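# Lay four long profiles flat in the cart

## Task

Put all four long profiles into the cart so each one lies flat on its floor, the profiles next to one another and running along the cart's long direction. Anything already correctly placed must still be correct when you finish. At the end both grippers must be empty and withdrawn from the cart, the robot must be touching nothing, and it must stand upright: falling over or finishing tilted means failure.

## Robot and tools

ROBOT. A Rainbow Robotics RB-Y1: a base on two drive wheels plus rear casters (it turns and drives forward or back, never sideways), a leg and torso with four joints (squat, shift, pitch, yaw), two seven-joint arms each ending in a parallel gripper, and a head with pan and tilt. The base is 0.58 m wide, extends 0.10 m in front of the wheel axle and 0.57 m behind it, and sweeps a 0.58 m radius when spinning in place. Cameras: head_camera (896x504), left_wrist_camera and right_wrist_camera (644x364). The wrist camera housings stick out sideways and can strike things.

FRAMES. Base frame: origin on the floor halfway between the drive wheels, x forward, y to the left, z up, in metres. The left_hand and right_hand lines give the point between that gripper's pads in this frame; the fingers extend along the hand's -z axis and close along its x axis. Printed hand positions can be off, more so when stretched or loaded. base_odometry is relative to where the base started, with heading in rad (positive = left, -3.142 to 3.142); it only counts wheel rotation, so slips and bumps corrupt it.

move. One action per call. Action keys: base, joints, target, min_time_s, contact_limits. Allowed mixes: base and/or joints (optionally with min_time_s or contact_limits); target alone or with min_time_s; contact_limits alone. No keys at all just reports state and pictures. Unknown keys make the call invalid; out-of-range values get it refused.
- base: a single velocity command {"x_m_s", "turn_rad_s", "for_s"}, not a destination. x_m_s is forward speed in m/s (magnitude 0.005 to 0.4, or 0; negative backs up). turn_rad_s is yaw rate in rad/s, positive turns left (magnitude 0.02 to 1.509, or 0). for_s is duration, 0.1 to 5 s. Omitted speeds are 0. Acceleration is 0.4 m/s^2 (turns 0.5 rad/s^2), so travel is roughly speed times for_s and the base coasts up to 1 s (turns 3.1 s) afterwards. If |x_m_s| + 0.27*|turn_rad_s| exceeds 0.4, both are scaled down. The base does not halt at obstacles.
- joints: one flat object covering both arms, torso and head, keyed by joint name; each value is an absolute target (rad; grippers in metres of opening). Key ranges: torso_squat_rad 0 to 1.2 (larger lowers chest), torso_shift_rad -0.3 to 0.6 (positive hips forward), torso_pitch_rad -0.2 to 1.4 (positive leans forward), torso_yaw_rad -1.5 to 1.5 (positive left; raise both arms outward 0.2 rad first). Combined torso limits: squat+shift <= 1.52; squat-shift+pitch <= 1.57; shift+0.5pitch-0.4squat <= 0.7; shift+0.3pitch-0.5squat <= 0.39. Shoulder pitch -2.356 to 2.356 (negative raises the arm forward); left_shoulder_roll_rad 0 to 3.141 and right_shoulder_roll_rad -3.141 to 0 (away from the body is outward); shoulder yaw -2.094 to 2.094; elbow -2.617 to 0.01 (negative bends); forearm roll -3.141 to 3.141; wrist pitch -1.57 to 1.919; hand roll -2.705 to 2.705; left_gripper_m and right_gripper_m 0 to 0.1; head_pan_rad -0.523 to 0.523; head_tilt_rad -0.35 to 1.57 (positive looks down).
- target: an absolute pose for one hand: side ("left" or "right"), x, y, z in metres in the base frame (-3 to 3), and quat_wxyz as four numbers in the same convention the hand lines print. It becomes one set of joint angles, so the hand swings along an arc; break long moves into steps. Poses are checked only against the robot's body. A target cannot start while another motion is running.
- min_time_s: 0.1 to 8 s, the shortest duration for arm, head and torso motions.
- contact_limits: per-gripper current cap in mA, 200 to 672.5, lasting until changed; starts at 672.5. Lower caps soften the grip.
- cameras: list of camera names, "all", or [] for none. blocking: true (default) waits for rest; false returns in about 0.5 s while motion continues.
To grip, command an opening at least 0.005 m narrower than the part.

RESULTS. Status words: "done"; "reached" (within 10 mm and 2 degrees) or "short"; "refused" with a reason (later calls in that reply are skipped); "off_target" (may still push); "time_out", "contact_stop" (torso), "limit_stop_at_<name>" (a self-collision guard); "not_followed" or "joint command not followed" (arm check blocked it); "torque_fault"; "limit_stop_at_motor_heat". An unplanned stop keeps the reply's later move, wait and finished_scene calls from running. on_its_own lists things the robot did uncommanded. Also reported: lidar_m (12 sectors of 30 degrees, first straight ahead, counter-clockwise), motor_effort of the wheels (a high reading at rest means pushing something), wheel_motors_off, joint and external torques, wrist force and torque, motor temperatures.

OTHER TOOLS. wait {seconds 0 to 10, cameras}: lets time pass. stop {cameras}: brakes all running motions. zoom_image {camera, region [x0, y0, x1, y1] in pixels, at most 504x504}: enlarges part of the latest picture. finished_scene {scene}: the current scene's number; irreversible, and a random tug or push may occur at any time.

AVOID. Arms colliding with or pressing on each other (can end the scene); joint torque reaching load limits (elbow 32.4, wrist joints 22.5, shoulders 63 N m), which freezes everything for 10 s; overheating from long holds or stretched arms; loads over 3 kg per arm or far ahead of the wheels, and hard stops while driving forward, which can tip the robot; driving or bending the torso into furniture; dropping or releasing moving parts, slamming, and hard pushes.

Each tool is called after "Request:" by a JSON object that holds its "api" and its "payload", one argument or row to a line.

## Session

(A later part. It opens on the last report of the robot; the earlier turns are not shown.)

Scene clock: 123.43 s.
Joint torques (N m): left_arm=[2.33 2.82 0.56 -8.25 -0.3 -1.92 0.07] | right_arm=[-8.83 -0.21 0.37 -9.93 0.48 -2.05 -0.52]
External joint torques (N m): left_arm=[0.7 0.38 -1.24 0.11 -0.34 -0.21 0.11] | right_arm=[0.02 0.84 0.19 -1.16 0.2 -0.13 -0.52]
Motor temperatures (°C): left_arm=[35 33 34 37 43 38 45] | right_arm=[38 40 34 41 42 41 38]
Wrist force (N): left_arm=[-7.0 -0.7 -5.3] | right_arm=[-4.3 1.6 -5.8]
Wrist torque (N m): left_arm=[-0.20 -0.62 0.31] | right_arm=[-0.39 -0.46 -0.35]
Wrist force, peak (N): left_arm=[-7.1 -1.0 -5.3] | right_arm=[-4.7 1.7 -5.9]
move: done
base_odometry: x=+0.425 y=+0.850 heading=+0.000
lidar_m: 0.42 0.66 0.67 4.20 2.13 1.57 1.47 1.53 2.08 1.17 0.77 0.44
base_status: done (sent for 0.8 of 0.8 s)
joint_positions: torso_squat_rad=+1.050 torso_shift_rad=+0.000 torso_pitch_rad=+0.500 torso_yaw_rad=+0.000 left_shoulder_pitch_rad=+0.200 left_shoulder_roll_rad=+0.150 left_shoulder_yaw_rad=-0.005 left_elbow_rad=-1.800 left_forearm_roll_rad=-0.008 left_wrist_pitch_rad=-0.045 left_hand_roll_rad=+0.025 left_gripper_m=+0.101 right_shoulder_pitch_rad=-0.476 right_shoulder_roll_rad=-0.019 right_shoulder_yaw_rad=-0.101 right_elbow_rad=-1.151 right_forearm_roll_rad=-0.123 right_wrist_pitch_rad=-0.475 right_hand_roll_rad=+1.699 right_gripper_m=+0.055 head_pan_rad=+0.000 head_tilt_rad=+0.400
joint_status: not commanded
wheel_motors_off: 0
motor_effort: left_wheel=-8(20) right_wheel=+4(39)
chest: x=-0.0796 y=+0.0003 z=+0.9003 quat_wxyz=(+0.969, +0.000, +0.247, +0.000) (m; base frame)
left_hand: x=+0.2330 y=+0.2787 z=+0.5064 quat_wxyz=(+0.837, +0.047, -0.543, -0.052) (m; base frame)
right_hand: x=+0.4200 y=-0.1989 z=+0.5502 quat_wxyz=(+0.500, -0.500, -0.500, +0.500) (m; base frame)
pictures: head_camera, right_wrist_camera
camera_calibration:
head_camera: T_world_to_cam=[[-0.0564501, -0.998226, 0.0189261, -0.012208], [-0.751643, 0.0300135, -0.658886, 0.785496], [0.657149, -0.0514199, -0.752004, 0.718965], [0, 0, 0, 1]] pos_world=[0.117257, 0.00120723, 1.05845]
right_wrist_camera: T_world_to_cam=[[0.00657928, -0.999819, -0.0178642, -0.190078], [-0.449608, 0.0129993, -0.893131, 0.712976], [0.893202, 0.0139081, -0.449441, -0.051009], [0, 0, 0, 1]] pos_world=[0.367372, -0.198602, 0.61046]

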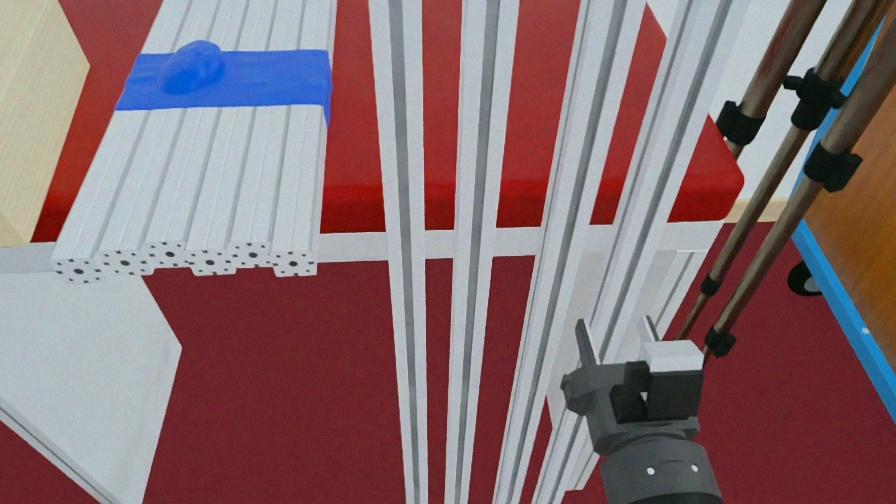

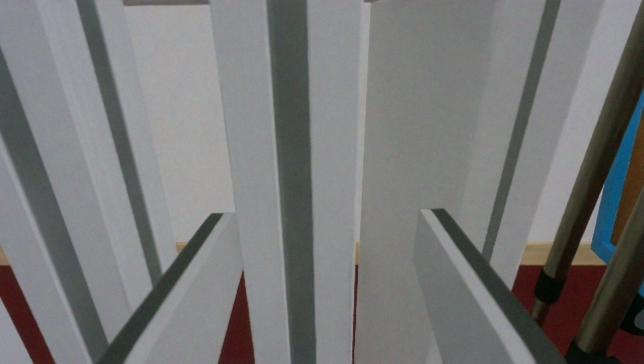

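Request:
{"api": "move", "payload": {
  "target": {"side":"right","x":0.42,"y":-0.191,"z":0.55,"quat_wxyz":[0.5,-0.5,-0.5,0.5]},
  "cameras": []
}}

Request:
{"api": "move", "payload": {
  "joints": {"right_gripper_m":0.046},
  "cameras": []
}}

Request:
{"api": "move", "payload": {
  "target": {"side":"right","x":0.443,"y":-0.191,"z":0.55,"quat_wxyz":[0.5,-0.5,-0.5,0.5]},
  "cameras": ["right_wrist_camera"]
}}

Scene clock: 136.67 s.
Joint torques (N m): left_arm=[2.02 3.19 1.61 -8.68 -0.14 -1.82 0.11] | right_arm=[-9.18 -0.28 -0.01 -10.21 0.45 -2.04 -0.21]
External joint torques (N m): left_arm=[0.39 0.74 -0.18 -0.32 -0.19 -0.11 0.16] | right_arm=[-0.24 0.35 -0.38 -1.45 0.15 -0.13 -0.2]
Motor temperatures (°C): left_arm=[35 33 34 38 43 38 45] | right_arm=[38 40 33 42 42 41 38]
Wrist force (N): left_arm=[-6.7 -1.0 -5.1] | right_arm=[-4.5 1.5 -5.8]
Wrist torque (N m): left_arm=[-0.17 -0.59 0.30] | right_arm=[-0.39 -0.48 -0.34]
Wrist force, peak (N): left_arm=[-7.4 -0.9 -5.4] | right_arm=[-5.9 2.3 -5.8]
move: done
base_odometry: x=+0.425 y=+0.850 heading=+0.000
lidar_m: 0.41 0.67 0.68 4.20 2.13 1.56 1.47 1.53 2.09 1.18 0.77 0.43
base_status: not commanded
joint_positions: torso_squat_rad=+1.050 torso_shift_rad=+0.000 torso_pitch_rad=+0.500 torso_yaw_rad=+0.000 left_shoulder_pitch_rad=+0.200 left_shoulder_roll_rad=+0.150 left_shoulder_yaw_rad=-0.005 left_elbow_rad=-1.800 left_forearm_roll_rad=-0.008 left_wrist_pitch_rad=-0.045 left_hand_roll_rad=+0.025 left_gripper_m=+0.101 right_shoulder_pitch_rad=-0.481 right_shoulder_roll_rad=-0.001 right_shoulder_yaw_rad=-0.103 right_elbow_rad=-1.148 right_forearm_roll_rad=-0.119 right_wrist_pitch_rad=-0.476 right_hand_roll_rad=+1.714 right_gripper_m=+0.055 head_pan_rad=+0.000 head_tilt_rad=+0.400
joint_status: all done
wheel_motors_off: 0
motor_effort: left_wheel=-9(9) right_wheel=+6(9)
chest: x=-0.0796 y=+0.0003 z=+0.9003 quat_wxyz=(+0.969, +0.000, +0.247, +0.000) (m; base frame)
left_hand: x=+0.2329 y=+0.2787 z=+0.5064 quat_wxyz=(+0.837, +0.047, -0.543, -0.052) (m; base frame)
right_hand: x=+0.4200 y=-0.1910 z=+0.5500 quat_wxyz=(+0.500, -0.500, -0.500, +0.500) (m; base frame)
right_hand_status: reached (checked arc, planned for 0.2 s): 0 mm and 0.0 deg off.
pictures: none
No camera images: "cameras" was empty.

Scene clock: 137.23 s.
Joint torques (N m): left_arm=[2.2 3.41 1.41 -8.48 0 -1.9 0.12] | right_arm=[-9.51 -0.16 0.54 -9.9 0.51 -2.24 -0.27]
External joint torques (N m): left_arm=[0.57 0.97 -0.38 -0.11 -0.04 -0.19 0.17] | right_arm=[-0.57 0.47 0.16 -1.14 0.21 -0.33 -0.27]
Motor temperatures (°C): left_arm=[35 33 34 38 43 38 45] | right_arm=[38 40 33 42 42 41 38]
Wrist force (N): left_arm=[-6.7 -0.9 -5.4] | right_arm=[-4.4 1.6 -5.7]
Wrist torque (N m): left_arm=[-0.19 -0.59 0.30] | right_arm=[-0.38 -0.48 -0.35]
Wrist force, peak (N): left_arm=[-7.1 -0.8 -5.3] | right_arm=[-4.7 1.5 -5.9]
move: done
base_odometry: x=+0.425 y=+0.850 heading=+0.000
lidar_m: 0.41 0.66 0.67 4.20 2.13 1.56 1.48 1.53 2.09 1.17 0.77 0.43
base_status: not commanded
joint_positions: torso_squat_rad=+1.050 torso_shift_rad=+0.000 torso_pitch_rad=+0.500 torso_yaw_rad=+0.000 left_shoulder_pitch_rad=+0.200 left_shoulder_roll_rad=+0.150 left_shoulder_yaw_rad=-0.005 left_elbow_rad=-1.800 left_forearm_roll_rad=-0.008 left_wrist_pitch_rad=-0.045 left_hand_roll_rad=+0.025 left_gripper_m=+0.101 right_shoulder_pitch_rad=-0.481 right_shoulder_roll_rad=-0.001 right_shoulder_yaw_rad=-0.103 right_elbow_rad=-1.148 right_forearm_roll_rad=-0.119 right_wrist_pitch_rad=-0.476 right_hand_roll_rad=+1.714 right_gripper_m=+0.046 head_pan_rad=+0.000 head_tilt_rad=+0.400
joint_status: all done
wheel_motors_off: 0
motor_effort: left_wheel=-8(9) right_wheel=+6(8)
chest: x=-0.0796 y=+0.0003 z=+0.9003 quat_wxyz=(+0.969, +0.000, +0.247, +0.000) (m; base frame)
left_hand: x=+0.2330 y=+0.2787 z=+0.5064 quat_wxyz=(+0.837, +0.047, -0.543, -0.052) (m; base frame)
right_hand: x=+0.4200 y=-0.1910 z=+0.5500 quat_wxyz=(+0.500, -0.500, -0.500, +0.500) (m; base frame)
pictures: none
No camera images: "cameras" was empty.

Scene clock: 138.30 s.
Joint torques (N m): left_arm=[2.48 2.67 1.6 -8.29 -0.17 -1.85 0] | right_arm=[-9.49 -1.8 0.08 -9.39 0.51 -2.26 -0.22]
External joint torques (N m): left_arm=[0.85 0.22 -0.2 0.07 -0.21 -0.14 0.04] | right_arm=[0.94 -0.6 -0.26 -0.68 0.21 -0.35 -0.21]
Motor temperatures (°C): left_arm=[35 33 34 38 43 38 45] | right_arm=[38 40 33 42 42 41 38]
Wrist force (N): left_arm=[-6.5 -0.6 -5.5] | right_arm=[-4.4 1.8 -5.5]
Wrist torque (N m): left_arm=[-0.22 -0.56 0.31] | right_arm=[-0.42 -0.45 -0.35]
Wrist force, peak (N): left_arm=[-6.9 -1.2 -5.8] | right_arm=[-5.2 1.4 -6.4]
move: done
base_odometry: x=+0.425 y=+0.850 heading=+0.000
lidar_m: 0.41 0.66 0.68 4.19 2.14 1.56 1.47 1.54 2.09 1.17 0.76 0.43
base_status: not commanded
joint_positions: torso_squat_rad=+1.050 torso_shift_rad=+0.000 torso_pitch_rad=+0.500 torso_yaw_rad=+0.000 left_shoulder_pitch_rad=+0.200 left_shoulder_roll_rad=+0.150 left_shoulder_yaw_rad=-0.005 left_elbow_rad=-1.800 left_forearm_roll_rad=-0.008 left_wrist_pitch_rad=-0.045 left_hand_roll_rad=+0.025 left_gripper_m=+0.101 right_shoulder_pitch_rad=-0.574 right_shoulder_roll_rad=-0.017 right_shoulder_yaw_rad=-0.128 right_elbow_rad=-1.047 right_forearm_roll_rad=-0.130 right_wrist_pitch_rad=-0.487 right_hand_roll_rad=+1.717 right_gripper_m=+0.046 head_pan_rad=+0.000 head_tilt_rad=+0.400
joint_status: all done
wheel_motors_off: 0
motor_effort: left_wheel=-9(9) right_wheel=+7(8)
chest: x=-0.0796 y=+0.0003 z=+0.9003 quat_wxyz=(+0.969, +0.000, +0.247, +0.000) (m; base frame)
left_hand: x=+0.2330 y=+0.2787 z=+0.5064 quat_wxyz=(+0.837, +0.047, -0.543, -0.052) (m; base frame)
right_hand: x=+0.4430 y=-0.1909 z=+0.5501 quat_wxyz=(+0.500, -0.500, -0.500, +0.500) (m; base frame)
right_hand_status: reached (checked arc, planned for 0.4 s): 0 mm and 0.0 deg off.
pictures: right_wrist_camera
camera_calibration:
right_wrist_camera: T_world_to_cam=[[0.0067712, -0.999812, -0.0181767, -0.182186], [-0.450549, 0.0131772, -0.892654, 0.72337], [0.892726, 0.0142339, -0.450375, -0.0708823], [0, 0, 0, 1]] pos_world=[0.390426, -0.190675, 0.610484]

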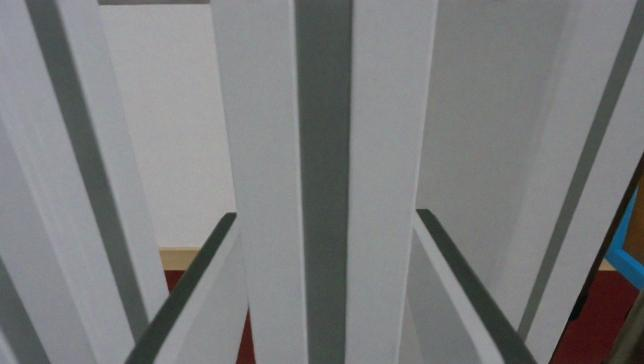

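Request:
{"api": "move", "payload": {
  "joints": {"right_gripper_m":0.015},
  "cameras": ["head_camera","right_wrist_camera"]
}}

Scene clock: 143.40 s.
Joint torques (N m): left_arm=[2.07 2.53 1.14 -8.58 -0.09 -1.94 0.16] | right_arm=[-9.94 -1.97 0.24 -9.91 0.94 -2.2 0.28]
External joint torques (N m): left_arm=[0.45 0.08 -0.65 -0.21 -0.13 -0.24 0.21] | right_arm=[0.49 -0.77 -0.1 -1.2 0.63 -0.29 0.29]
Motor temperatures (°C): left_arm=[35 33 34 38 43 38 45] | right_arm=[38 40 33 42 42 41 38]
Wrist force (N): left_arm=[-6.9 -1.0 -5.3] | right_arm=[-3.2 2.1 -5.5]
Wrist torque (N m): left_arm=[-0.19 -0.60 0.29] | right_arm=[-0.42 -0.46 -1.21]
Wrist force, peak (N): left_arm=[-6.9 -0.7 -5.6] | right_arm=[-4.5 1.8 -5.9]
move: off_target
base_odometry: x=+0.425 y=+0.850 heading=+0.000
lidar_m: 0.41 0.66 0.67 4.19 2.14 1.55 1.47 1.53 2.09 1.16 0.77 0.43
base_status: not commanded
joint_positions: torso_squat_rad=+1.050 torso_shift_rad=+0.000 torso_pitch_rad=+0.500 torso_yaw_rad=+0.000 left_shoulder_pitch_rad=+0.200 left_shoulder_roll_rad=+0.150 left_shoulder_yaw_rad=-0.005 left_elbow_rad=-1.800 left_forearm_roll_rad=-0.008 left_wrist_pitch_rad=-0.045 left_hand_roll_rad=+0.025 left_gripper_m=+0.101 right_shoulder_pitch_rad=-0.574 right_shoulder_roll_rad=-0.017 right_shoulder_yaw_rad=-0.128 right_elbow_rad=-1.047 right_forearm_roll_rad=-0.130 right_wrist_pitch_rad=-0.487 right_hand_roll_rad=+1.717 right_gripper_m=+0.030 head_pan_rad=+0.000 head_tilt_rad=+0.400
joint_status: right_gripper_m off_target (ended at +0.030, target +0.015)
wheel_motors_off: 0
motor_effort: left_wheel=-8(9) right_wheel=+5(7)
chest: x=-0.0796 y=+0.0003 z=+0.9003 quat_wxyz=(+0.969, +0.000, +0.247, +0.000) (m; base frame)
left_hand: x=+0.2330 y=+0.2787 z=+0.5064 quat_wxyz=(+0.837, +0.047, -0.543, -0.052) (m; base frame)
right_hand: x=+0.4430 y=-0.1909 z=+0.5501 quat_wxyz=(+0.500, -0.500, -0.500, +0.500) (m; base frame)
pictures: head_camera, right_wrist_camera
camera_calibration:
head_camera: T_world_to_cam=[[-0.056467, -0.998225, 0.0189175, -0.0122088], [-0.751642, 0.0300318, -0.658887, 0.785497], [0.65715, -0.0514246, -0.752004, 0.718965], [0, 0, 0, 1]] pos_world=[0.117256, 0.00119544, 1.05845]
right_wrist_camera: T_world_to_cam=[[0.00672019, -0.999808, -0.0184079, -0.182047], [-0.450555, 0.0134065, -0.892648, 0.723411], [0.892723, 0.0142925, -0.450378, -0.0708688], [0, 0, 0, 1]] pos_world=[0.390426, -0.190697, 0.610483]

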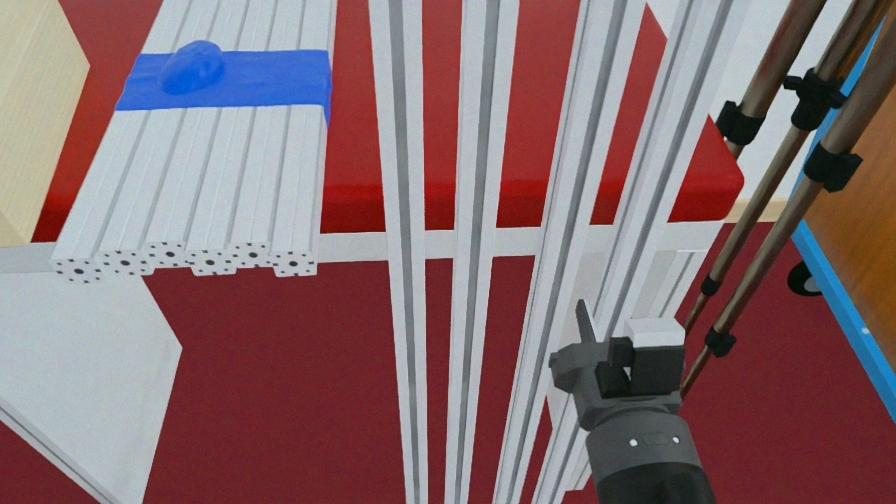

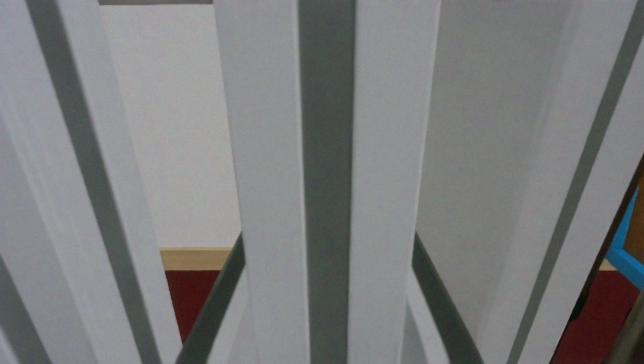

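Request:
{"api": "move", "payload": {
  "joints": {"torso_squat_rad":0.98},
  "cameras": ["head_camera"]
}}

Request:
{"api": "move", "payload": {
  "base": {"x_m_s":-0.15,"for_s":2.0},
  "cameras": ["head_camera","right_wrist_camera"]
}}

Scene clock: 147.00 s.
Joint torques (N m): left_arm=[2.44 2.42 1.27 -8.24 -0.14 -1.86 0.12] | right_arm=[-14.38 -1.65 -0.21 -14.28 0.6 -4.34 -0.18]
External joint torques (N m): left_arm=[0.81 -0.03 -0.52 0.12 -0.18 -0.15 0.17] | right_arm=[-3.99 -0.46 -0.55 -5.58 0.29 -2.44 -0.18]
Motor temperatures (°C): left_arm=[35 33 34 38 43 38 45] | right_arm=[38 40 33 42 42 41 38]
Wrist force (N): left_arm=[-6.4 -1.1 -5.0] | right_arm=[-3.9 10.5 -5.6]
Wrist torque (N m): left_arm=[-0.15 -0.52 0.28] | right_arm=[-0.26 -0.40 -0.37]
Wrist force, peak (N): left_arm=[-7.1 -0.9 -5.7] | right_arm=[-4.5 12.3 -5.5]
move: done
base_odometry: x=+0.425 y=+0.850 heading=+0.000
lidar_m: 0.41 0.67 0.67 4.20 2.13 1.56 1.48 1.53 2.09 1.18 0.77 0.43
base_status: not commanded
joint_positions: torso_squat_rad=+0.980 torso_shift_rad=+0.000 torso_pitch_rad=+0.501 torso_yaw_rad=+0.000 left_shoulder_pitch_rad=+0.200 left_shoulder_roll_rad=+0.150 left_shoulder_yaw_rad=-0.005 left_elbow_rad=-1.800 left_forearm_roll_rad=-0.008 left_wrist_pitch_rad=-0.045 left_hand_roll_rad=+0.025 left_gripper_m=+0.101 right_shoulder_pitch_rad=-0.573 right_shoulder_roll_rad=-0.017 right_shoulder_yaw_rad=-0.128 right_elbow_rad=-1.046 right_forearm_roll_rad=-0.130 right_wrist_pitch_rad=-0.487 right_hand_roll_rad=+1.717 right_gripper_m=+0.030 head_pan_rad=+0.000 head_tilt_rad=+0.400
joint_status: all done
wheel_motors_off: 0
motor_effort: left_wheel=-7(8) right_wheel=+8(8)
chest: x=-0.0794 y=+0.0003 z=+0.9419 quat_wxyz=(+0.969, +0.000, +0.248, +0.000) (m; base frame)
left_hand: x=+0.2330 y=+0.2787 z=+0.5478 quat_wxyz=(+0.837, +0.047, -0.543, -0.052) (m; base frame)
right_hand: x=+0.4424 y=-0.1911 z=+0.5904 quat_wxyz=(+0.501, -0.499, -0.499, +0.501) (m; base frame)
pictures: head_camera
camera_calibration:
head_camera: T_world_to_cam=[[-0.0564589, -0.998225, 0.0189421, -0.0130032], [-0.751928, 0.0300318, -0.658561, 0.812669], [0.656823, -0.0514247, -0.752289, 0.750343], [0, 0, 0, 1]] pos_world=[0.117492, 0.00120014, 1.09991]

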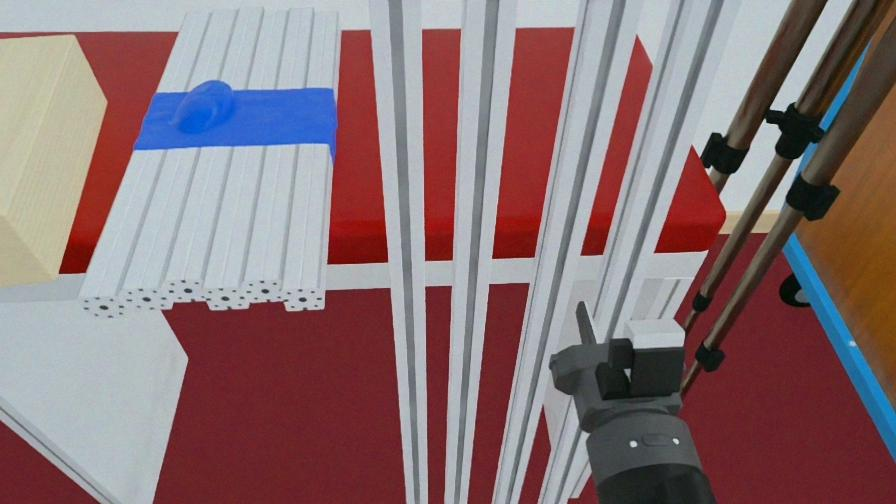

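Scene clock: 149.87 s.
Joint torques (N m): left_arm=[1.43 2.6 1.5 -8.45 -0.17 -2.01 0.05] | right_arm=[-14.74 -1.95 0.92 -14.18 0.68 -4.29 -0.29]
External joint torques (N m): left_arm=[-0.21 0.16 -0.29 -0.09 -0.21 -0.3 0.1] | right_arm=[-4.35 -0.76 0.58 -5.47 0.38 -2.35 -0.28]
Motor temperatures (°C): left_arm=[35 33 34 38 43 38 45] | right_arm=[38 40 33 42 42 41 38]
Wrist force (N): left_arm=[-6.8 -1.0 -4.9] | right_arm=[-4.2 10.4 -5.8]
Wrist torque (N m): left_arm=[-0.16 -0.59 0.28] | right_arm=[-0.63 -0.42 -0.35]
Wrist force, peak (N): left_arm=[-6.7 -1.1 -5.5] | right_arm=[-4.0 11.7 -6.4]
move: done
base_odometry: x=+0.125 y=+0.850 heading=-0.001
lidar_m: 0.71 0.91 1.94 4.75 1.70 1.25 1.17 1.22 1.66 4.45 0.94 0.45
base_status: done (sent for 2 of 2 s)
joint_positions: torso_squat_rad=+0.980 torso_shift_rad=+0.000 torso_pitch_rad=+0.500 torso_yaw_rad=+0.000 left_shoulder_pitch_rad=+0.200 left_shoulder_roll_rad=+0.150 left_shoulder_yaw_rad=-0.005 left_elbow_rad=-1.800 left_forearm_roll_rad=-0.008 left_wrist_pitch_rad=-0.045 left_hand_roll_rad=+0.025 left_gripper_m=+0.101 right_shoulder_pitch_rad=-0.573 right_shoulder_roll_rad=-0.017 right_shoulder_yaw_rad=-0.128 right_elbow_rad=-1.046 right_forearm_roll_rad=-0.130 right_wrist_pitch_rad=-0.487 right_hand_roll_rad=+1.717 right_gripper_m=+0.030 head_pan_rad=+0.000 head_tilt_rad=+0.400
joint_status: not commanded
wheel_motors_off: 0
motor_effort: left_wheel=-10(30) right_wheel=+11(37)
chest: x=-0.0795 y=+0.0003 z=+0.9419 quat_wxyz=(+0.969, +0.000, +0.248, +0.000) (m; base frame)
left_hand: x=+0.2329 y=+0.2787 z=+0.5479 quat_wxyz=(+0.837, +0.047, -0.543, -0.052) (m; base frame)
right_hand: x=+0.4423 y=-0.1911 z=+0.5904 quat_wxyz=(+0.501, -0.499, -0.499, +0.501) (m; base frame)
pictures: head_camera, right_wrist_camera
camera_calibration:
head_camera: T_world_to_cam=[[-0.0564624, -0.998225, 0.018932, -0.0129991], [-0.751821, 0.0300327, -0.658683, 0.812753], [0.656946, -0.0514244, -0.752182, 0.750321], [0, 0, 0, 1]] pos_world=[0.11739, 0.00119957, 1.09997]
right_wrist_camera: T_world_to_cam=[[0.00644372, -0.999818, -0.0179741, -0.181661], [-0.453322, 0.0131007, -0.89125, 0.759393], [0.891323, 0.013891, -0.453155, -0.0499913], [0, 0, 0, 1]] pos_world=[0.389979, -0.190882, 0.65089]

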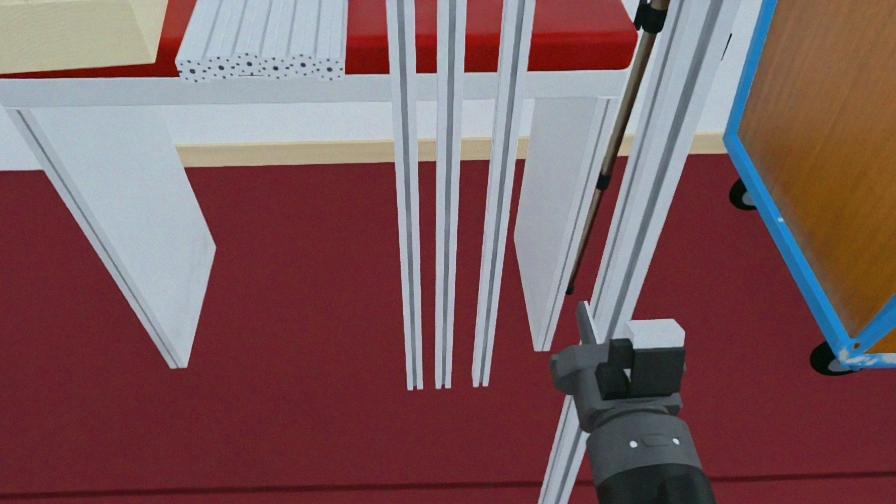

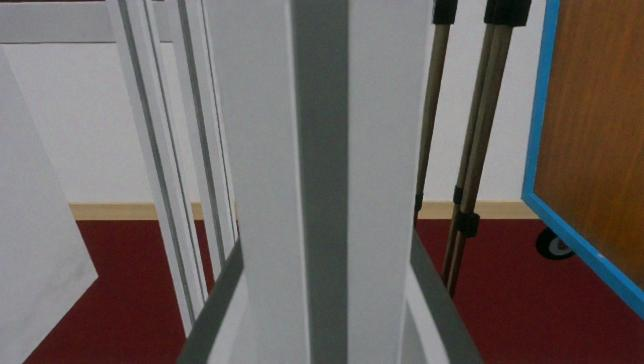

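Request:
{"api": "move", "payload": {
  "base": {"x_m_s":-0.2,"for_s":0.7},
  "joints": {"torso_squat_rad":0.8},
  "cameras": []
}}

Request:
{"api": "move", "payload": {
  "base": {"turn_rad_s":-0.5,"for_s":3.1333},
  "cameras": []
}}

Request:
{"api": "move", "payload": {
  "base": {"x_m_s":0.3,"for_s":3.8},
  "cameras": ["head_camera"]
}}

Request:
{"api": "move", "payload": {
  "base": {"turn_rad_s":0.5,"for_s":3.1333},
  "cameras": ["head_camera"]
}}

Scene clock: 160.17 s.
Joint torques (N m): left_arm=[1.75 3.47 1.15 -8.53 -0.21 -1.96 0.28] | right_arm=[-14.47 -1.58 0.06 -14.43 0.78 -4.41 -0.18]
External joint torques (N m): left_arm=[0.12 1.03 -0.65 -0.17 -0.26 -0.25 0.32] | right_arm=[-4.07 -0.38 -0.28 -5.73 0.48 -2.51 -0.18]
Motor temperatures (°C): left_arm=[35 33 34 38 43 39 45] | right_arm=[38 40 33 43 42 42 38]
Wrist force (N): left_arm=[-6.8 -1.0 -5.0] | right_arm=[-4.0 10.3 -5.7]
Wrist torque (N m): left_arm=[-0.14 -0.52 0.29] | right_arm=[-0.53 -0.41 -0.34]
Wrist force, peak (N): left_arm=[-7.0 -0.9 -5.5] | right_arm=[-4.0 11.9 -6.4]
move: done
base_odometry: x=-0.015 y=+0.850 heading=-0.002
lidar_m: 0.84 1.02 2.15 4.23 1.51 1.10 1.04 1.08 1.46 3.94 1.07 0.44
base_status: done (sent for 0.7 of 0.7 s)
joint_positions: torso_squat_rad=+0.800 torso_shift_rad=+0.000 torso_pitch_rad=+0.500 torso_yaw_rad=+0.000 left_shoulder_pitch_rad=+0.200 left_shoulder_roll_rad=+0.150 left_shoulder_yaw_rad=-0.005 left_elbow_rad=-1.800 left_forearm_roll_rad=-0.008 left_wrist_pitch_rad=-0.045 left_hand_roll_rad=+0.025 left_gripper_m=+0.101 right_shoulder_pitch_rad=-0.573 right_shoulder_roll_rad=-0.017 right_shoulder_yaw_rad=-0.128 right_elbow_rad=-1.046 right_forearm_roll_rad=-0.130 right_wrist_pitch_rad=-0.487 right_hand_roll_rad=+1.717 right_gripper_m=+0.030 head_pan_rad=+0.000 head_tilt_rad=+0.400
joint_status: all done
wheel_motors_off: 0
motor_effort: left_wheel=-8(37) right_wheel=+10(27)
chest: x=-0.0795 y=+0.0003 z=+1.0397 quat_wxyz=(+0.969, +0.000, +0.248, +0.000) (m; base frame)
left_hand: x=+0.2329 y=+0.2787 z=+0.6457 quat_wxyz=(+0.837, +0.047, -0.543, -0.052) (m; base frame)
right_hand: x=+0.4423 y=-0.1911 z=+0.6882 quat_wxyz=(+0.501, -0.499, -0.499, +0.501) (m; base frame)
pictures: none
No camera images: "cameras" was empty.

Scene clock: 164.63 s.
Joint torques (N m): left_arm=[1.66 2.85 1.32 -8.45 -0.03 -1.65 0.28] | right_arm=[-15.08 -1.87 0.01 -14.47 0.69 -4.5 -0.14]
External joint torques (N m): left_arm=[0.03 0.41 -0.47 -0.09 -0.07 0.06 0.33] | right_arm=[-4.69 -0.67 -0.33 -5.77 0.38 -2.59 -0.14]
Motor temperatures (°C): left_arm=[35 33 34 38 43 39 45] | right_arm=[38 40 33 43 42 42 38]
Wrist force (N): left_arm=[-6.6 -0.9 -5.1] | right_arm=[-3.8 10.6 -5.7]
Wrist torque (N m): left_arm=[-0.17 -0.52 0.28] | right_arm=[-0.32 -0.39 -0.36]
Wrist force, peak (N): left_arm=[-7.2 -1.1 -5.4] | right_arm=[-4.4 10.7 -6.0]
move: done
base_odometry: x=-0.015 y=+0.850 heading=-1.568
lidar_m: 3.97 1.05 0.97 0.87 1.05 2.17 4.12 1.48 1.08 1.03 1.08 0.45
base_status: done (sent for 3.13 of 3.13 s)
joint_positions: torso_squat_rad=+0.800 torso_shift_rad=+0.000 torso_pitch_rad=+0.500 torso_yaw_rad=+0.000 left_shoulder_pitch_rad=+0.200 left_shoulder_roll_rad=+0.150 left_shoulder_yaw_rad=-0.005 left_elbow_rad=-1.800 left_forearm_roll_rad=-0.008 left_wrist_pitch_rad=-0.045 left_hand_roll_rad=+0.025 left_gripper_m=+0.101 right_shoulder_pitch_rad=-0.573 right_shoulder_roll_rad=-0.017 right_shoulder_yaw_rad=-0.128 right_elbow_rad=-1.046 right_forearm_roll_rad=-0.130 right_wrist_pitch_rad=-0.487 right_hand_roll_rad=+1.717 right_gripper_m=+0.030 head_pan_rad=+0.000 head_tilt_rad=+0.400
joint_status: not commanded
wheel_motors_off: 0
motor_effort: left_wheel=+12(51) right_wheel=+2(45)
chest: x=-0.0795 y=+0.0003 z=+1.0397 quat_wxyz=(+0.969, +0.000, +0.248, +0.000) (m; base frame)
left_hand: x=+0.2329 y=+0.2787 z=+0.6457 quat_wxyz=(+0.837, +0.047, -0.543, -0.052) (m; base frame)
right_hand: x=+0.4423 y=-0.1911 z=+0.6882 quat_wxyz=(+0.501, -0.499, -0.499, +0.501) (m; base frame)
pictures: none
No camera images: "cameras" was empty.

Scene clock: 169.67 s.
Joint torques (N m): left_arm=[2.5 3.3 0.92 -8.5 -0.19 -1.82 0.06] | right_arm=[-14.07 -1.91 0.31 -14.17 0.57 -4.44 -0.06]
External joint torques (N m): left_arm=[0.87 0.86 -0.87 -0.14 -0.23 -0.11 0.11] | right_arm=[-3.68 -0.72 -0.03 -5.47 0.27 -2.43 -0.05]
Motor temperatures (°C): left_arm=[35 33 34 38 43 39 45] | right_arm=[38 40 33 43 42 42 38]
Wrist force (N): left_arm=[-6.6 -1.3 -5.3] | right_arm=[-4.0 10.8 -5.6]
Wrist torque (N m): left_arm=[-0.11 -0.51 0.27] | right_arm=[-0.10 -0.42 -0.37]
Wrist force, peak (N): left_arm=[-7.0 -1.0 -5.7] | right_arm=[-3.8 11.2 -6.6]
move: done
base_odometry: x=-0.012 y=-0.290 heading=-1.568
lidar_m: 3.95 1.01 0.76 0.75 0.78 1.34 4.18 1.47 1.07 1.03 1.05 0.44
base_status: done (sent for 3.8 of 3.8 s)
joint_positions: torso_squat_rad=+0.800 torso_shift_rad=+0.000 torso_pitch_rad=+0.501 torso_yaw_rad=+0.000 left_shoulder_pitch_rad=+0.200 left_shoulder_roll_rad=+0.150 left_shoulder_yaw_rad=-0.005 left_elbow_rad=-1.800 left_forearm_roll_rad=-0.008 left_wrist_pitch_rad=-0.045 left_hand_roll_rad=+0.025 left_gripper_m=+0.101 right_shoulder_pitch_rad=-0.573 right_shoulder_roll_rad=-0.017 right_shoulder_yaw_rad=-0.128 right_elbow_rad=-1.046 right_forearm_roll_rad=-0.130 right_wrist_pitch_rad=-0.487 right_hand_roll_rad=+1.717 right_gripper_m=+0.030 head_pan_rad=+0.000 head_tilt_rad=+0.400
joint_status: not commanded
wheel_motors_off: 0
motor_effort: left_wheel=+2(49) right_wheel=-7(42)
chest: x=-0.0794 y=+0.0003 z=+1.0397 quat_wxyz=(+0.969, +0.000, +0.248, +0.000) (m; base frame)
left_hand: x=+0.2330 y=+0.2787 z=+0.6457 quat_wxyz=(+0.837, +0.047, -0.543, -0.052) (m; base frame)
right_hand: x=+0.4424 y=-0.1911 z=+0.6882 quat_wxyz=(+0.501, -0.499, -0.499, +0.501) (m; base frame)
pictures: head_camera
camera_calibration:
head_camera: T_world_to_cam=[[-0.056458, -0.998225, 0.0189301, -0.0148337], [-0.751914, 0.030038, -0.658576, 0.877112], [0.656839, -0.0514157, -0.752276, 0.823891], [0, 0, 0, 1]] pos_world=[0.117512, 0.00120687, 1.19772]

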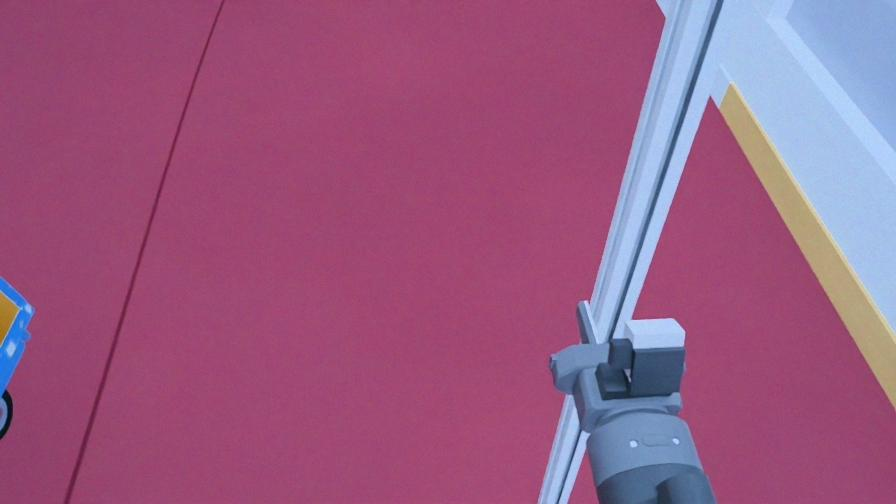

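Scene clock: 174.13 s.
Joint torques (N m): left_arm=[2.58 2.53 1.88 -8.41 -0.09 -1.66 -0.05] | right_arm=[-15.12 -1.58 0.38 -14.37 0.85 -4.48 0.02]
External joint torques (N m): left_arm=[0.94 0.08 0.08 -0.05 -0.14 0.05 0] | right_arm=[-4.73 -0.39 0.04 -5.68 0.55 -2.57 0.02]
Motor temperatures (°C): left_arm=[35 33 34 38 43 39 45] | right_arm=[38 40 33 44 42 42 38]
Wrist force (N): left_arm=[-6.2 -1.0 -5.3] | right_arm=[-4.3 10.6 -5.6]
Wrist torque (N m): left_arm=[-0.16 -0.47 0.28] | right_arm=[-0.36 -0.44 -0.37]
Wrist force, peak (N): left_arm=[-6.9 -1.4 -5.5] | right_arm=[-4.1 11.1 -5.6]
move: done
base_odometry: x=-0.012 y=-0.290 heading=-0.002
lidar_m: 0.73 0.76 1.31 4.15 1.50 1.08 1.02 1.06 1.45 3.93 1.03 0.45
base_status: done (sent for 3.13 of 3.13 s)
joint_positions: torso_squat_rad=+0.800 torso_shift_rad=+0.000 torso_pitch_rad=+0.501 torso_yaw_rad=+0.000 left_shoulder_pitch_rad=+0.200 left_shoulder_roll_rad=+0.150 left_shoulder_yaw_rad=-0.005 left_elbow_rad=-1.800 left_forearm_roll_rad=-0.008 left_wrist_pitch_rad=-0.045 left_hand_roll_rad=+0.025 left_gripper_m=+0.101 right_shoulder_pitch_rad=-0.573 right_shoulder_roll_rad=-0.017 right_shoulder_yaw_rad=-0.128 right_elbow_rad=-1.046 right_forearm_roll_rad=-0.130 right_wrist_pitch_rad=-0.487 right_hand_roll_rad=+1.717 right_gripper_m=+0.030 head_pan_rad=+0.000 head_tilt_rad=+0.400
joint_status: not commanded
wheel_motors_off: 0
motor_effort: left_wheel=+1(41) right_wheel=+11(33)
chest: x=-0.0794 y=+0.0003 z=+1.0397 quat_wxyz=(+0.969, +0.000, +0.248, +0.000) (m; base frame)
left_hand: x=+0.2330 y=+0.2787 z=+0.6457 quat_wxyz=(+0.837, +0.047, -0.543, -0.052) (m; base frame)
right_hand: x=+0.4424 y=-0.1911 z=+0.6881 quat_wxyz=(+0.501, -0.499, -0.499, +0.501) (m; base frame)
pictures: head_camera
camera_calibration:
head_camera: T_world_to_cam=[[-0.0564592, -0.998225, 0.0189278, -0.0148323], [-0.751914, 0.0300404, -0.658576, 0.877112], [0.656839, -0.0514148, -0.752276, 0.823891], [0, 0, 0, 1]] pos_world=[0.117512, 0.0012054, 1.19772]

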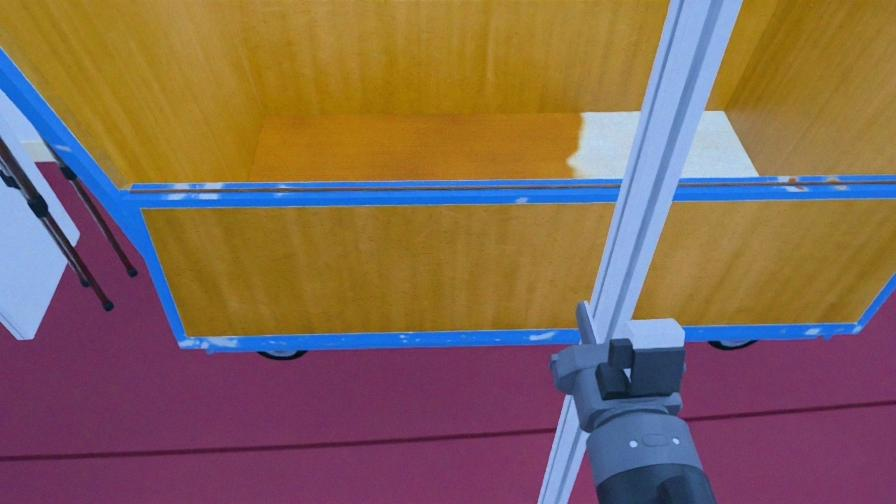

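Request:
{"api": "move", "payload": {
  "joints": {"torso_squat_rad":0.45,"right_hand_roll_rad":0.146},
  "min_time_s": 2.5,
  "cameras": ["head_camera","right_wrist_camera"]
}}

Scene clock: 201.87 s.
Joint torques (N m): left_arm=[2.62 2.71 0.46 -8.55 0.11 -1.57 -0.08] | right_arm=[-13.75 -2.4 0.37 -14.47 0.81 -4.54 -0.27]
External joint torques (N m): left_arm=[0.99 0.27 -1.33 -0.19 0.07 0.13 -0.04] | right_arm=[-3.37 -1.15 0.03 -5.77 0.46 -2.62 -0.32]
Motor temperatures (°C): left_arm=[35 33 34 38 43 39 44] | right_arm=[38 40 33 45 42 43 38]
Wrist force (N): left_arm=[-6.5 -0.8 -5.4] | right_arm=[-19.7 -4.3 -5.5]
Wrist torque (N m): left_arm=[-0.17 -0.51 0.31] | right_arm=[0.03 -0.79 -0.38]
Wrist force, peak (N): left_arm=[-6.9 -1.4 -5.6] | right_arm=[-6.8 13.2 -17.7]
move: done
base_odometry: x=-0.012 y=-0.290 heading=-0.002
lidar_m: 0.73 0.76 1.31 4.15 1.50 1.09 1.02 1.06 1.45 3.93 1.03 0.77
base_status: not commanded
joint_positions: torso_squat_rad=+0.450 torso_shift_rad=+0.000 torso_pitch_rad=+0.501 torso_yaw_rad=+0.000 left_shoulder_pitch_rad=+0.200 left_shoulder_roll_rad=+0.150 left_shoulder_yaw_rad=-0.005 left_elbow_rad=-1.800 left_forearm_roll_rad=-0.008 left_wrist_pitch_rad=-0.045 left_hand_roll_rad=+0.025 left_gripper_m=+0.101 right_shoulder_pitch_rad=-0.573 right_shoulder_roll_rad=-0.017 right_shoulder_yaw_rad=-0.128 right_elbow_rad=-1.046 right_forearm_roll_rad=-0.130 right_wrist_pitch_rad=-0.487 right_hand_roll_rad=+0.146 right_gripper_m=+0.030 head_pan_rad=+0.000 head_tilt_rad=+0.400
joint_status: all done
wheel_motors_off: 0
motor_effort: left_wheel=+3(3) right_wheel=+15(16)
chest: x=-0.0794 y=+0.0003 z=+1.1823 quat_wxyz=(+0.969, +0.000, +0.248, +0.000) (m; base frame)
left_hand: x=+0.2330 y=+0.2787 z=+0.7882 quat_wxyz=(+0.837, +0.047, -0.543, -0.052) (m; base frame)
right_hand: x=+0.4425 y=-0.1911 z=+0.8307 quat_wxyz=(+0.708, +0.000, -0.706, +0.000) (m; base frame)
pictures: head_camera, right_wrist_camera
camera_calibration:
head_camera: T_world_to_cam=[[-0.0564561, -0.998226, 0.0189333, -0.0175181], [-0.751984, 0.0300399, -0.658497, 0.970953], [0.65676, -0.0514137, -0.752345, 0.931189], [0, 0, 0, 1]] pos_world=[0.117585, 0.00122153, 1.34028]
right_wrist_camera: T_world_to_cam=[[0.00289259, 0.0184084, -0.999826, 0.834446], [-0.449865, 0.892968, 0.0151395, 0.3873], [0.893092, 0.449743, 0.0108643, -0.244186], [0, 0, 0, 1]] pos_world=[0.3899, -0.251387, 0.831091]

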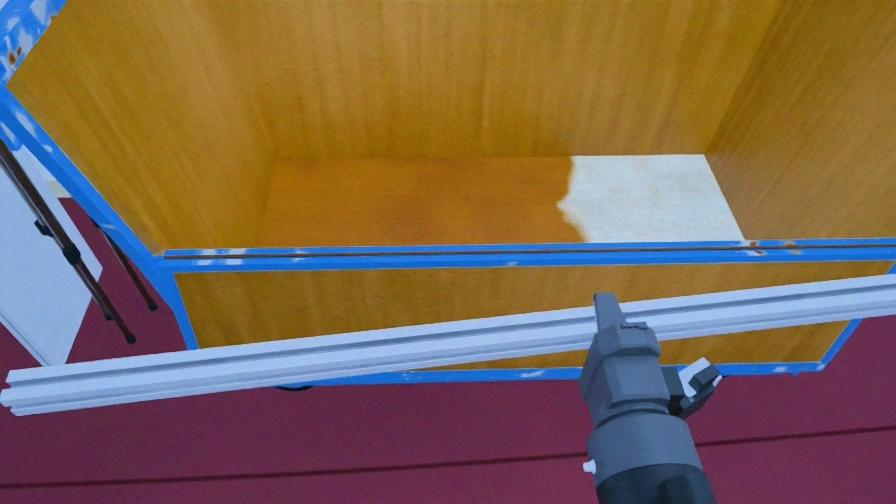

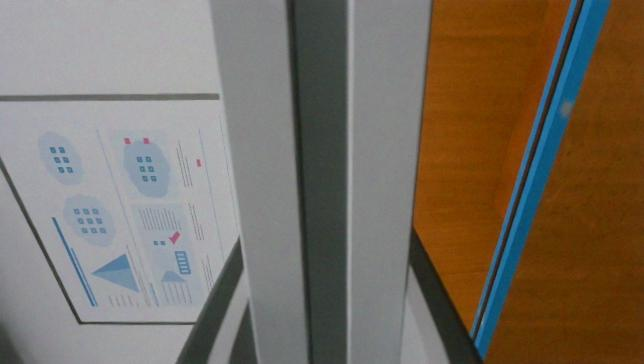

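Request:
{"api": "move", "payload": {
  "joints": {"head_pan_rad":-0.35},
  "cameras": ["head_camera"]
}}

Scene clock: 208.33 s.
Joint torques (N m): left_arm=[2.6 2.35 1.89 -8.25 -0.03 -1.95 0.17] | right_arm=[-14.12 -1.51 0.52 -14.55 0.8 -4.58 -0.27]
External joint torques (N m): left_arm=[0.97 -0.09 0.1 0.11 -0.07 -0.24 0.22] | right_arm=[-3.74 -0.27 0.18 -5.86 0.45 -2.67 -0.32]
Motor temperatures (°C): left_arm=[35 33 34 38 43 39 44] | right_arm=[38 40 33 45 42 43 38]
Wrist force (N): left_arm=[-6.7 -0.9 -5.4] | right_arm=[-19.7 -4.3 -5.5]
Wrist torque (N m): left_arm=[-0.19 -0.52 0.30] | right_arm=[-0.02 -0.78 -0.40]
Wrist force, peak (N): left_arm=[-6.9 -0.7 -5.8] | right_arm=[-20.0 -4.4 -5.6]
move: done
base_odometry: x=-0.012 y=-0.290 heading=-0.002
lidar_m: 0.73 0.76 1.31 4.16 1.49 1.08 1.03 1.07 1.45 3.93 1.05 0.75
base_status: not commanded
joint_positions: torso_squat_rad=+0.450 torso_shift_rad=+0.000 torso_pitch_rad=+0.501 torso_yaw_rad=+0.000 left_shoulder_pitch_rad=+0.200 left_shoulder_roll_rad=+0.150 left_shoulder_yaw_rad=-0.005 left_elbow_rad=-1.800 left_forearm_roll_rad=-0.008 left_wrist_pitch_rad=-0.045 left_hand_roll_rad=+0.025 left_gripper_m=+0.101 right_shoulder_pitch_rad=-0.573 right_shoulder_roll_rad=-0.017 right_shoulder_yaw_rad=-0.128 right_elbow_rad=-1.046 right_forearm_roll_rad=-0.130 right_wrist_pitch_rad=-0.487 right_hand_roll_rad=+0.146 right_gripper_m=+0.030 head_pan_rad=-0.350 head_tilt_rad=+0.400
joint_status: all done
wheel_motors_off: 0
motor_effort: left_wheel=+3(3) right_wheel=+15(17)
chest: x=-0.0794 y=+0.0003 z=+1.1823 quat_wxyz=(+0.969, +0.000, +0.248, +0.000) (m; base frame)
left_hand: x=+0.2330 y=+0.2787 z=+0.7882 quat_wxyz=(+0.837, +0.047, -0.543, -0.052) (m; base frame)
right_hand: x=+0.4425 y=-0.1911 z=+0.8307 quat_wxyz=(+0.708, +0.000, -0.706, +0.000) (m; base frame)
pictures: head_camera
camera_calibration:
head_camera: T_world_to_cam=[[-0.353604, -0.91763, 0.181435, -0.225796], [-0.724503, 0.145992, -0.673633, 0.990303], [0.591658, -0.36965, -0.71645, 0.885317], [0, 0, 0, 1]] pos_world=[0.113831, -0.0245163, 1.34235]

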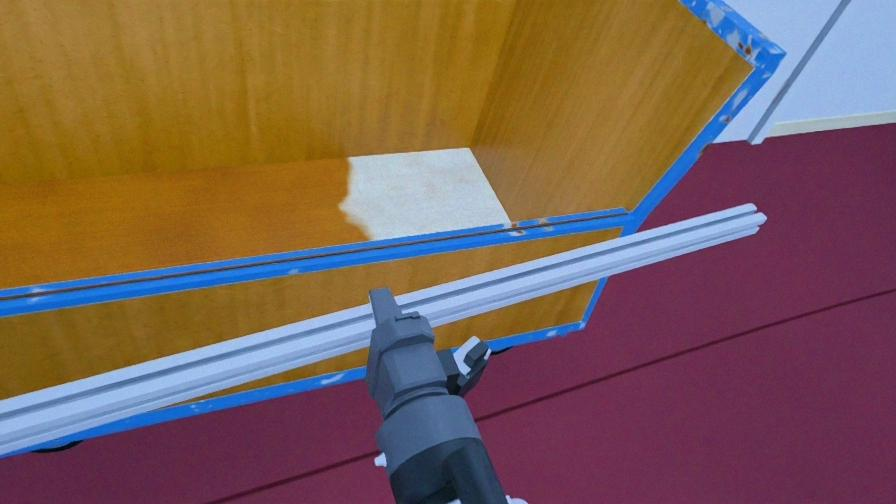

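Request:
{"api": "move", "payload": {
  "target": {"side":"right","x":0.46,"y":-0.19,"z":0.86,"quat_wxyz":[0.923,-0.0406,-0.3824,-0.0168]},
  "min_time_s": 2,
  "cameras": []
}}

Request:
{"api": "move", "payload": {
  "target": {"side":"right","x":0.46,"y":-0.19,"z":0.86,"quat_wxyz":[0.99905,-0.044,0,0]},
  "min_time_s": 2,
  "cameras": ["head_camera","right_wrist_camera"]
}}

Scene clock: 262.53 s.
Joint torques (N m): left_arm=[2.82 3.01 0.89 -8.59 -0.18 -1.88 0.26] | right_arm=[-18.29 -1.28 0.52 -14.95 0.79 -3.02 -0.1]
External joint torques (N m): left_arm=[1.18 0.57 -0.9 -0.23 -0.23 -0.17 0.3] | right_arm=[-4.07 0.42 -0.38 -5.22 0.27 -1.65 -0.14]
Motor temperatures (°C): left_arm=[35 33 34 38 43 39 44] | right_arm=[38 40 33 45 41 43 38]
Wrist force (N): left_arm=[-6.6 -0.7 -5.2] | right_arm=[-15.9 -3.4 -16.6]
Wrist torque (N m): left_arm=[-0.21 -0.49 0.31] | right_arm=[-0.31 -0.66 -0.40]
Wrist force, peak (N): left_arm=[-7.1 -0.8 -5.5] | right_arm=[-16.8 -2.9 -16.9]
move: done
base_odometry: x=-0.012 y=-0.290 heading=-0.002
lidar_m: 0.73 0.78 1.32 4.16 1.49 1.09 1.02 1.07 1.45 3.92 1.03 0.77
base_status: not commanded
joint_positions: torso_squat_rad=+0.450 torso_shift_rad=+0.000 torso_pitch_rad=+0.501 torso_yaw_rad=+0.000 left_shoulder_pitch_rad=+0.200 left_shoulder_roll_rad=+0.150 left_shoulder_yaw_rad=-0.005 left_elbow_rad=-1.800 left_forearm_roll_rad=-0.008 left_wrist_pitch_rad=-0.045 left_hand_roll_rad=+0.025 left_gripper_m=+0.101 right_shoulder_pitch_rad=-0.747 right_shoulder_roll_rad=+0.000 right_shoulder_yaw_rad=-0.150 right_elbow_rad=-1.617 right_forearm_roll_rad=+0.239 right_wrist_pitch_rad=+1.049 right_hand_roll_rad=-0.146 right_gripper_m=+0.030 head_pan_rad=-0.350 head_tilt_rad=+0.400
joint_status: all done
wheel_motors_off: 0
motor_effort: left_wheel=+3(4) right_wheel=+15(18)
chest: x=-0.0794 y=+0.0003 z=+1.1823 quat_wxyz=(+0.969, +0.000, +0.248, +0.000) (m; base frame)
left_hand: x=+0.2330 y=+0.2787 z=+0.7882 quat_wxyz=(+0.837, +0.047, -0.543, -0.052) (m; base frame)
right_hand: x=+0.4594 y=-0.1902 z=+0.8591 quat_wxyz=(+0.923, -0.041, -0.381, -0.017) (m; base frame)
right_hand_status: reached (checked arc, planned for 2.0 s): 1 mm and 0.1 deg off.
pictures: none
No camera images: "cameras" was empty.

Scene clock: 264.87 s.
Joint torques (N m): left_arm=[2.61 3.18 1.45 -8.52 -0.12 -1.6 0.05] | right_arm=[-26.4 -9.83 0.82 -11.77 0.9 -0.21 -0.04]
External joint torques (N m): left_arm=[0.97 0.74 -0.34 -0.16 -0.17 0.11 0.09] | right_arm=[-3.24 -2.43 0.19 -3.4 0.4 -0.17 -0.04]
Motor temperatures (°C): left_arm=[35 33 34 38 43 39 44] | right_arm=[39 40 33 45 41 43 38]
Wrist force (N): left_arm=[-7.0 -0.8 -5.1] | right_arm=[-5.1 -2.9 -20.9]
Wrist torque (N m): left_arm=[-0.20 -0.56 0.30] | right_arm=[0.21 -0.44 -0.39]
Wrist force, peak (N): left_arm=[-7.2 -0.9 -5.2] | right_arm=[-14.5 -3.0 -18.5]
move: done
base_odometry: x=-0.012 y=-0.290 heading=-0.002
lidar_m: 0.73 0.77 1.31 4.16 1.49 1.08 1.02 1.07 1.44 3.93 1.03 0.75
base_status: not commanded
joint_positions: torso_squat_rad=+0.450 torso_shift_rad=+0.000 torso_pitch_rad=+0.501 torso_yaw_rad=+0.000 left_shoulder_pitch_rad=+0.200 left_shoulder_roll_rad=+0.150 left_shoulder_yaw_rad=-0.005 left_elbow_rad=-1.800 left_forearm_roll_rad=-0.008 left_wrist_pitch_rad=-0.045 left_hand_roll_rad=+0.025 left_gripper_m=+0.101 right_shoulder_pitch_rad=-1.504 right_shoulder_roll_rad=-0.230 right_shoulder_yaw_rad=-0.319 right_elbow_rad=-0.595 right_forearm_roll_rad=+0.111 right_wrist_pitch_rad=+1.567 right_hand_roll_rad=-0.092 right_gripper_m=+0.030 head_pan_rad=-0.350 head_tilt_rad=+0.400
joint_status: all done
wheel_motors_off: 0
motor_effort: left_wheel=+2(3) right_wheel=+15(18)
chest: x=-0.0794 y=+0.0003 z=+1.1823 quat_wxyz=(+0.969, +0.000, +0.248, +0.000) (m; base frame)
left_hand: x=+0.2330 y=+0.2787 z=+0.7882 quat_wxyz=(+0.837, +0.047, -0.543, -0.052) (m; base frame)
right_hand: x=+0.4587 y=-0.1899 z=+0.8596 quat_wxyz=(+0.999, -0.043, -0.003, +0.000) (m; base frame)
right_hand_status: reached (checked arc, planned for 2.0 s): 1 mm and 0.3 deg off.
pictures: head_camera, right_wrist_camera
camera_calibration:
head_camera: T_world_to_cam=[[-0.353613, -0.917634, 0.181399, -0.225772], [-0.724469, 0.146005, -0.673666, 0.990338], [0.591694, -0.369635, -0.716427, 0.885308], [0, 0, 0, 1]] pos_world=[0.113802, -0.0245296, 1.34237]
right_wrist_camera: T_world_to_cam=[[-0.999771, 0.0167738, -0.0133169, 0.474916], [0.0106384, 0.928589, 0.370958, -0.117168], [0.0185883, 0.370731, -0.928554, 0.934128], [0, 0, 0, 1]] pos_world=[0.45869, -0.245476, 0.917178]

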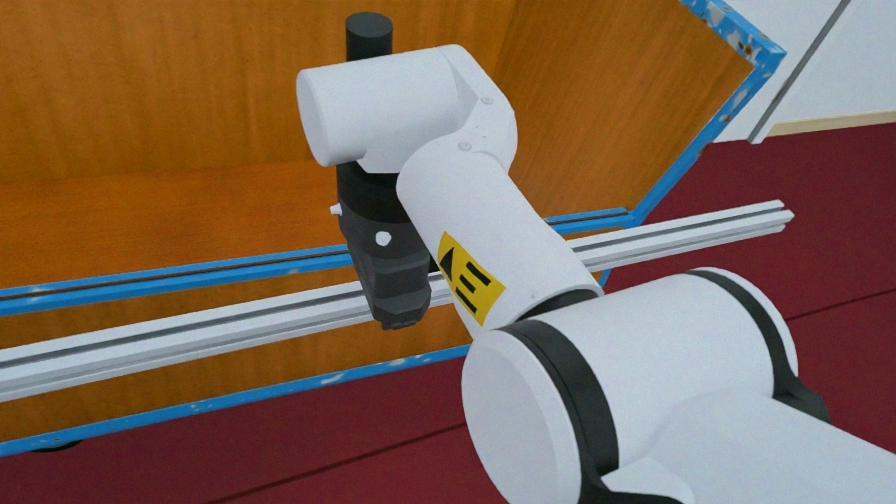

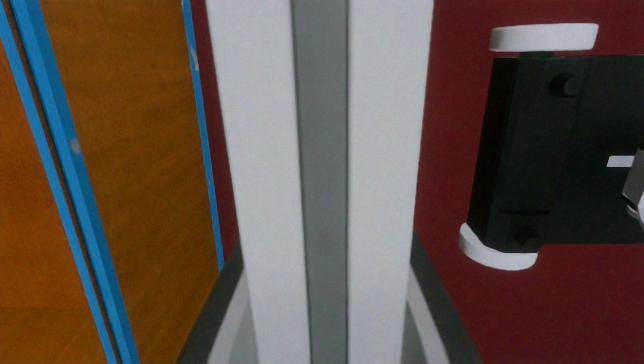

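Request:
{"api": "move", "payload": {
  "joints": {"head_pan_rad":0.2},
  "cameras": ["head_camera"]
}}

Scene clock: 270.00 s.
Joint torques (N m): left_arm=[2.36 3.4 1.47 -8.38 -0.26 -1.63 -0.03] | right_arm=[-26.35 -9.36 0.69 -11.8 0.81 -0.07 -0.15]
External joint torques (N m): left_arm=[0.73 0.96 -0.32 -0.02 -0.3 0.08 0.01] | right_arm=[-3.18 -1.97 0.06 -3.42 0.39 -0.03 -0.15]
Motor temperatures (°C): left_arm=[35 33 34 38 43 39 44] | right_arm=[39 40 33 45 41 43 38]
Wrist force (N): left_arm=[-6.7 -1.0 -5.0] | right_arm=[-5.0 -3.3 -20.9]
Wrist torque (N m): left_arm=[-0.16 -0.54 0.31] | right_arm=[0.01 -0.42 -0.44]
Wrist force, peak (N): left_arm=[-7.5 -0.7 -5.4] | right_arm=[-4.9 -3.3 -21.2]
move: done
base_odometry: x=-0.012 y=-0.290 heading=-0.002
lidar_m: 0.73 0.77 1.32 4.16 1.50 1.08 1.02 1.06 1.45 3.93 1.03 0.76
base_status: not commanded
joint_positions: torso_squat_rad=+0.450 torso_shift_rad=+0.000 torso_pitch_rad=+0.501 torso_yaw_rad=+0.000 left_shoulder_pitch_rad=+0.200 left_shoulder_roll_rad=+0.150 left_shoulder_yaw_rad=-0.005 left_elbow_rad=-1.800 left_forearm_roll_rad=-0.008 left_wrist_pitch_rad=-0.045 left_hand_roll_rad=+0.025 left_gripper_m=+0.101 right_shoulder_pitch_rad=-1.504 right_shoulder_roll_rad=-0.230 right_shoulder_yaw_rad=-0.319 right_elbow_rad=-0.595 right_forearm_roll_rad=+0.111 right_wrist_pitch_rad=+1.567 right_hand_roll_rad=-0.092 right_gripper_m=+0.030 head_pan_rad=+0.200 head_tilt_rad=+0.400
joint_status: all done
wheel_motors_off: 0
motor_effort: left_wheel=+3(3) right_wheel=+16(19)
chest: x=-0.0794 y=+0.0003 z=+1.1823 quat_wxyz=(+0.969, +0.000, +0.248, +0.000) (m; base frame)
left_hand: x=+0.2330 y=+0.2787 z=+0.7882 quat_wxyz=(+0.837, +0.047, -0.543, -0.052) (m; base frame)
right_hand: x=+0.4587 y=-0.1899 z=+0.8596 quat_wxyz=(+0.999, -0.043, -0.003, +0.000) (m; base frame)
pictures: head_camera
camera_calibration:
head_camera: T_world_to_cam=[[0.118528, -0.989975, -0.0768209, 0.105179], [-0.751278, -0.0388239, -0.658843, 0.971414], [0.649256, 0.135805, -0.748347, 0.926019], [0, 0, 0, 1]] pos_world=[0.116112, 0.0160802, 1.34107]

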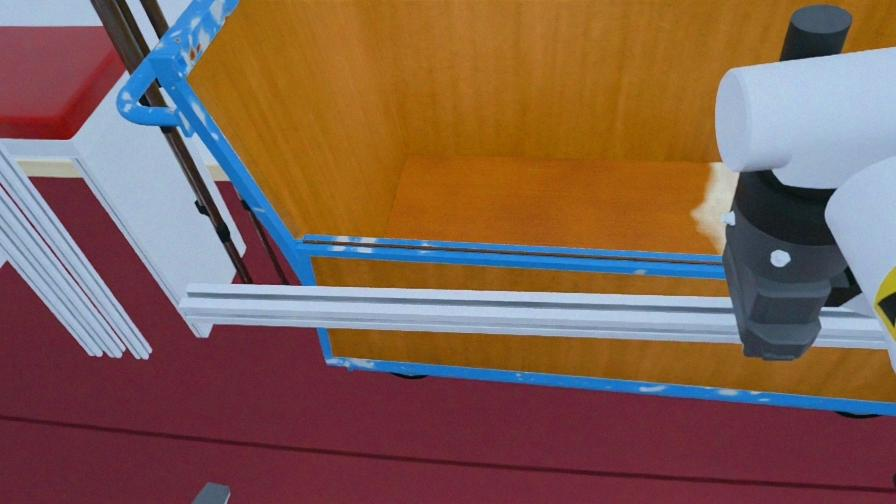

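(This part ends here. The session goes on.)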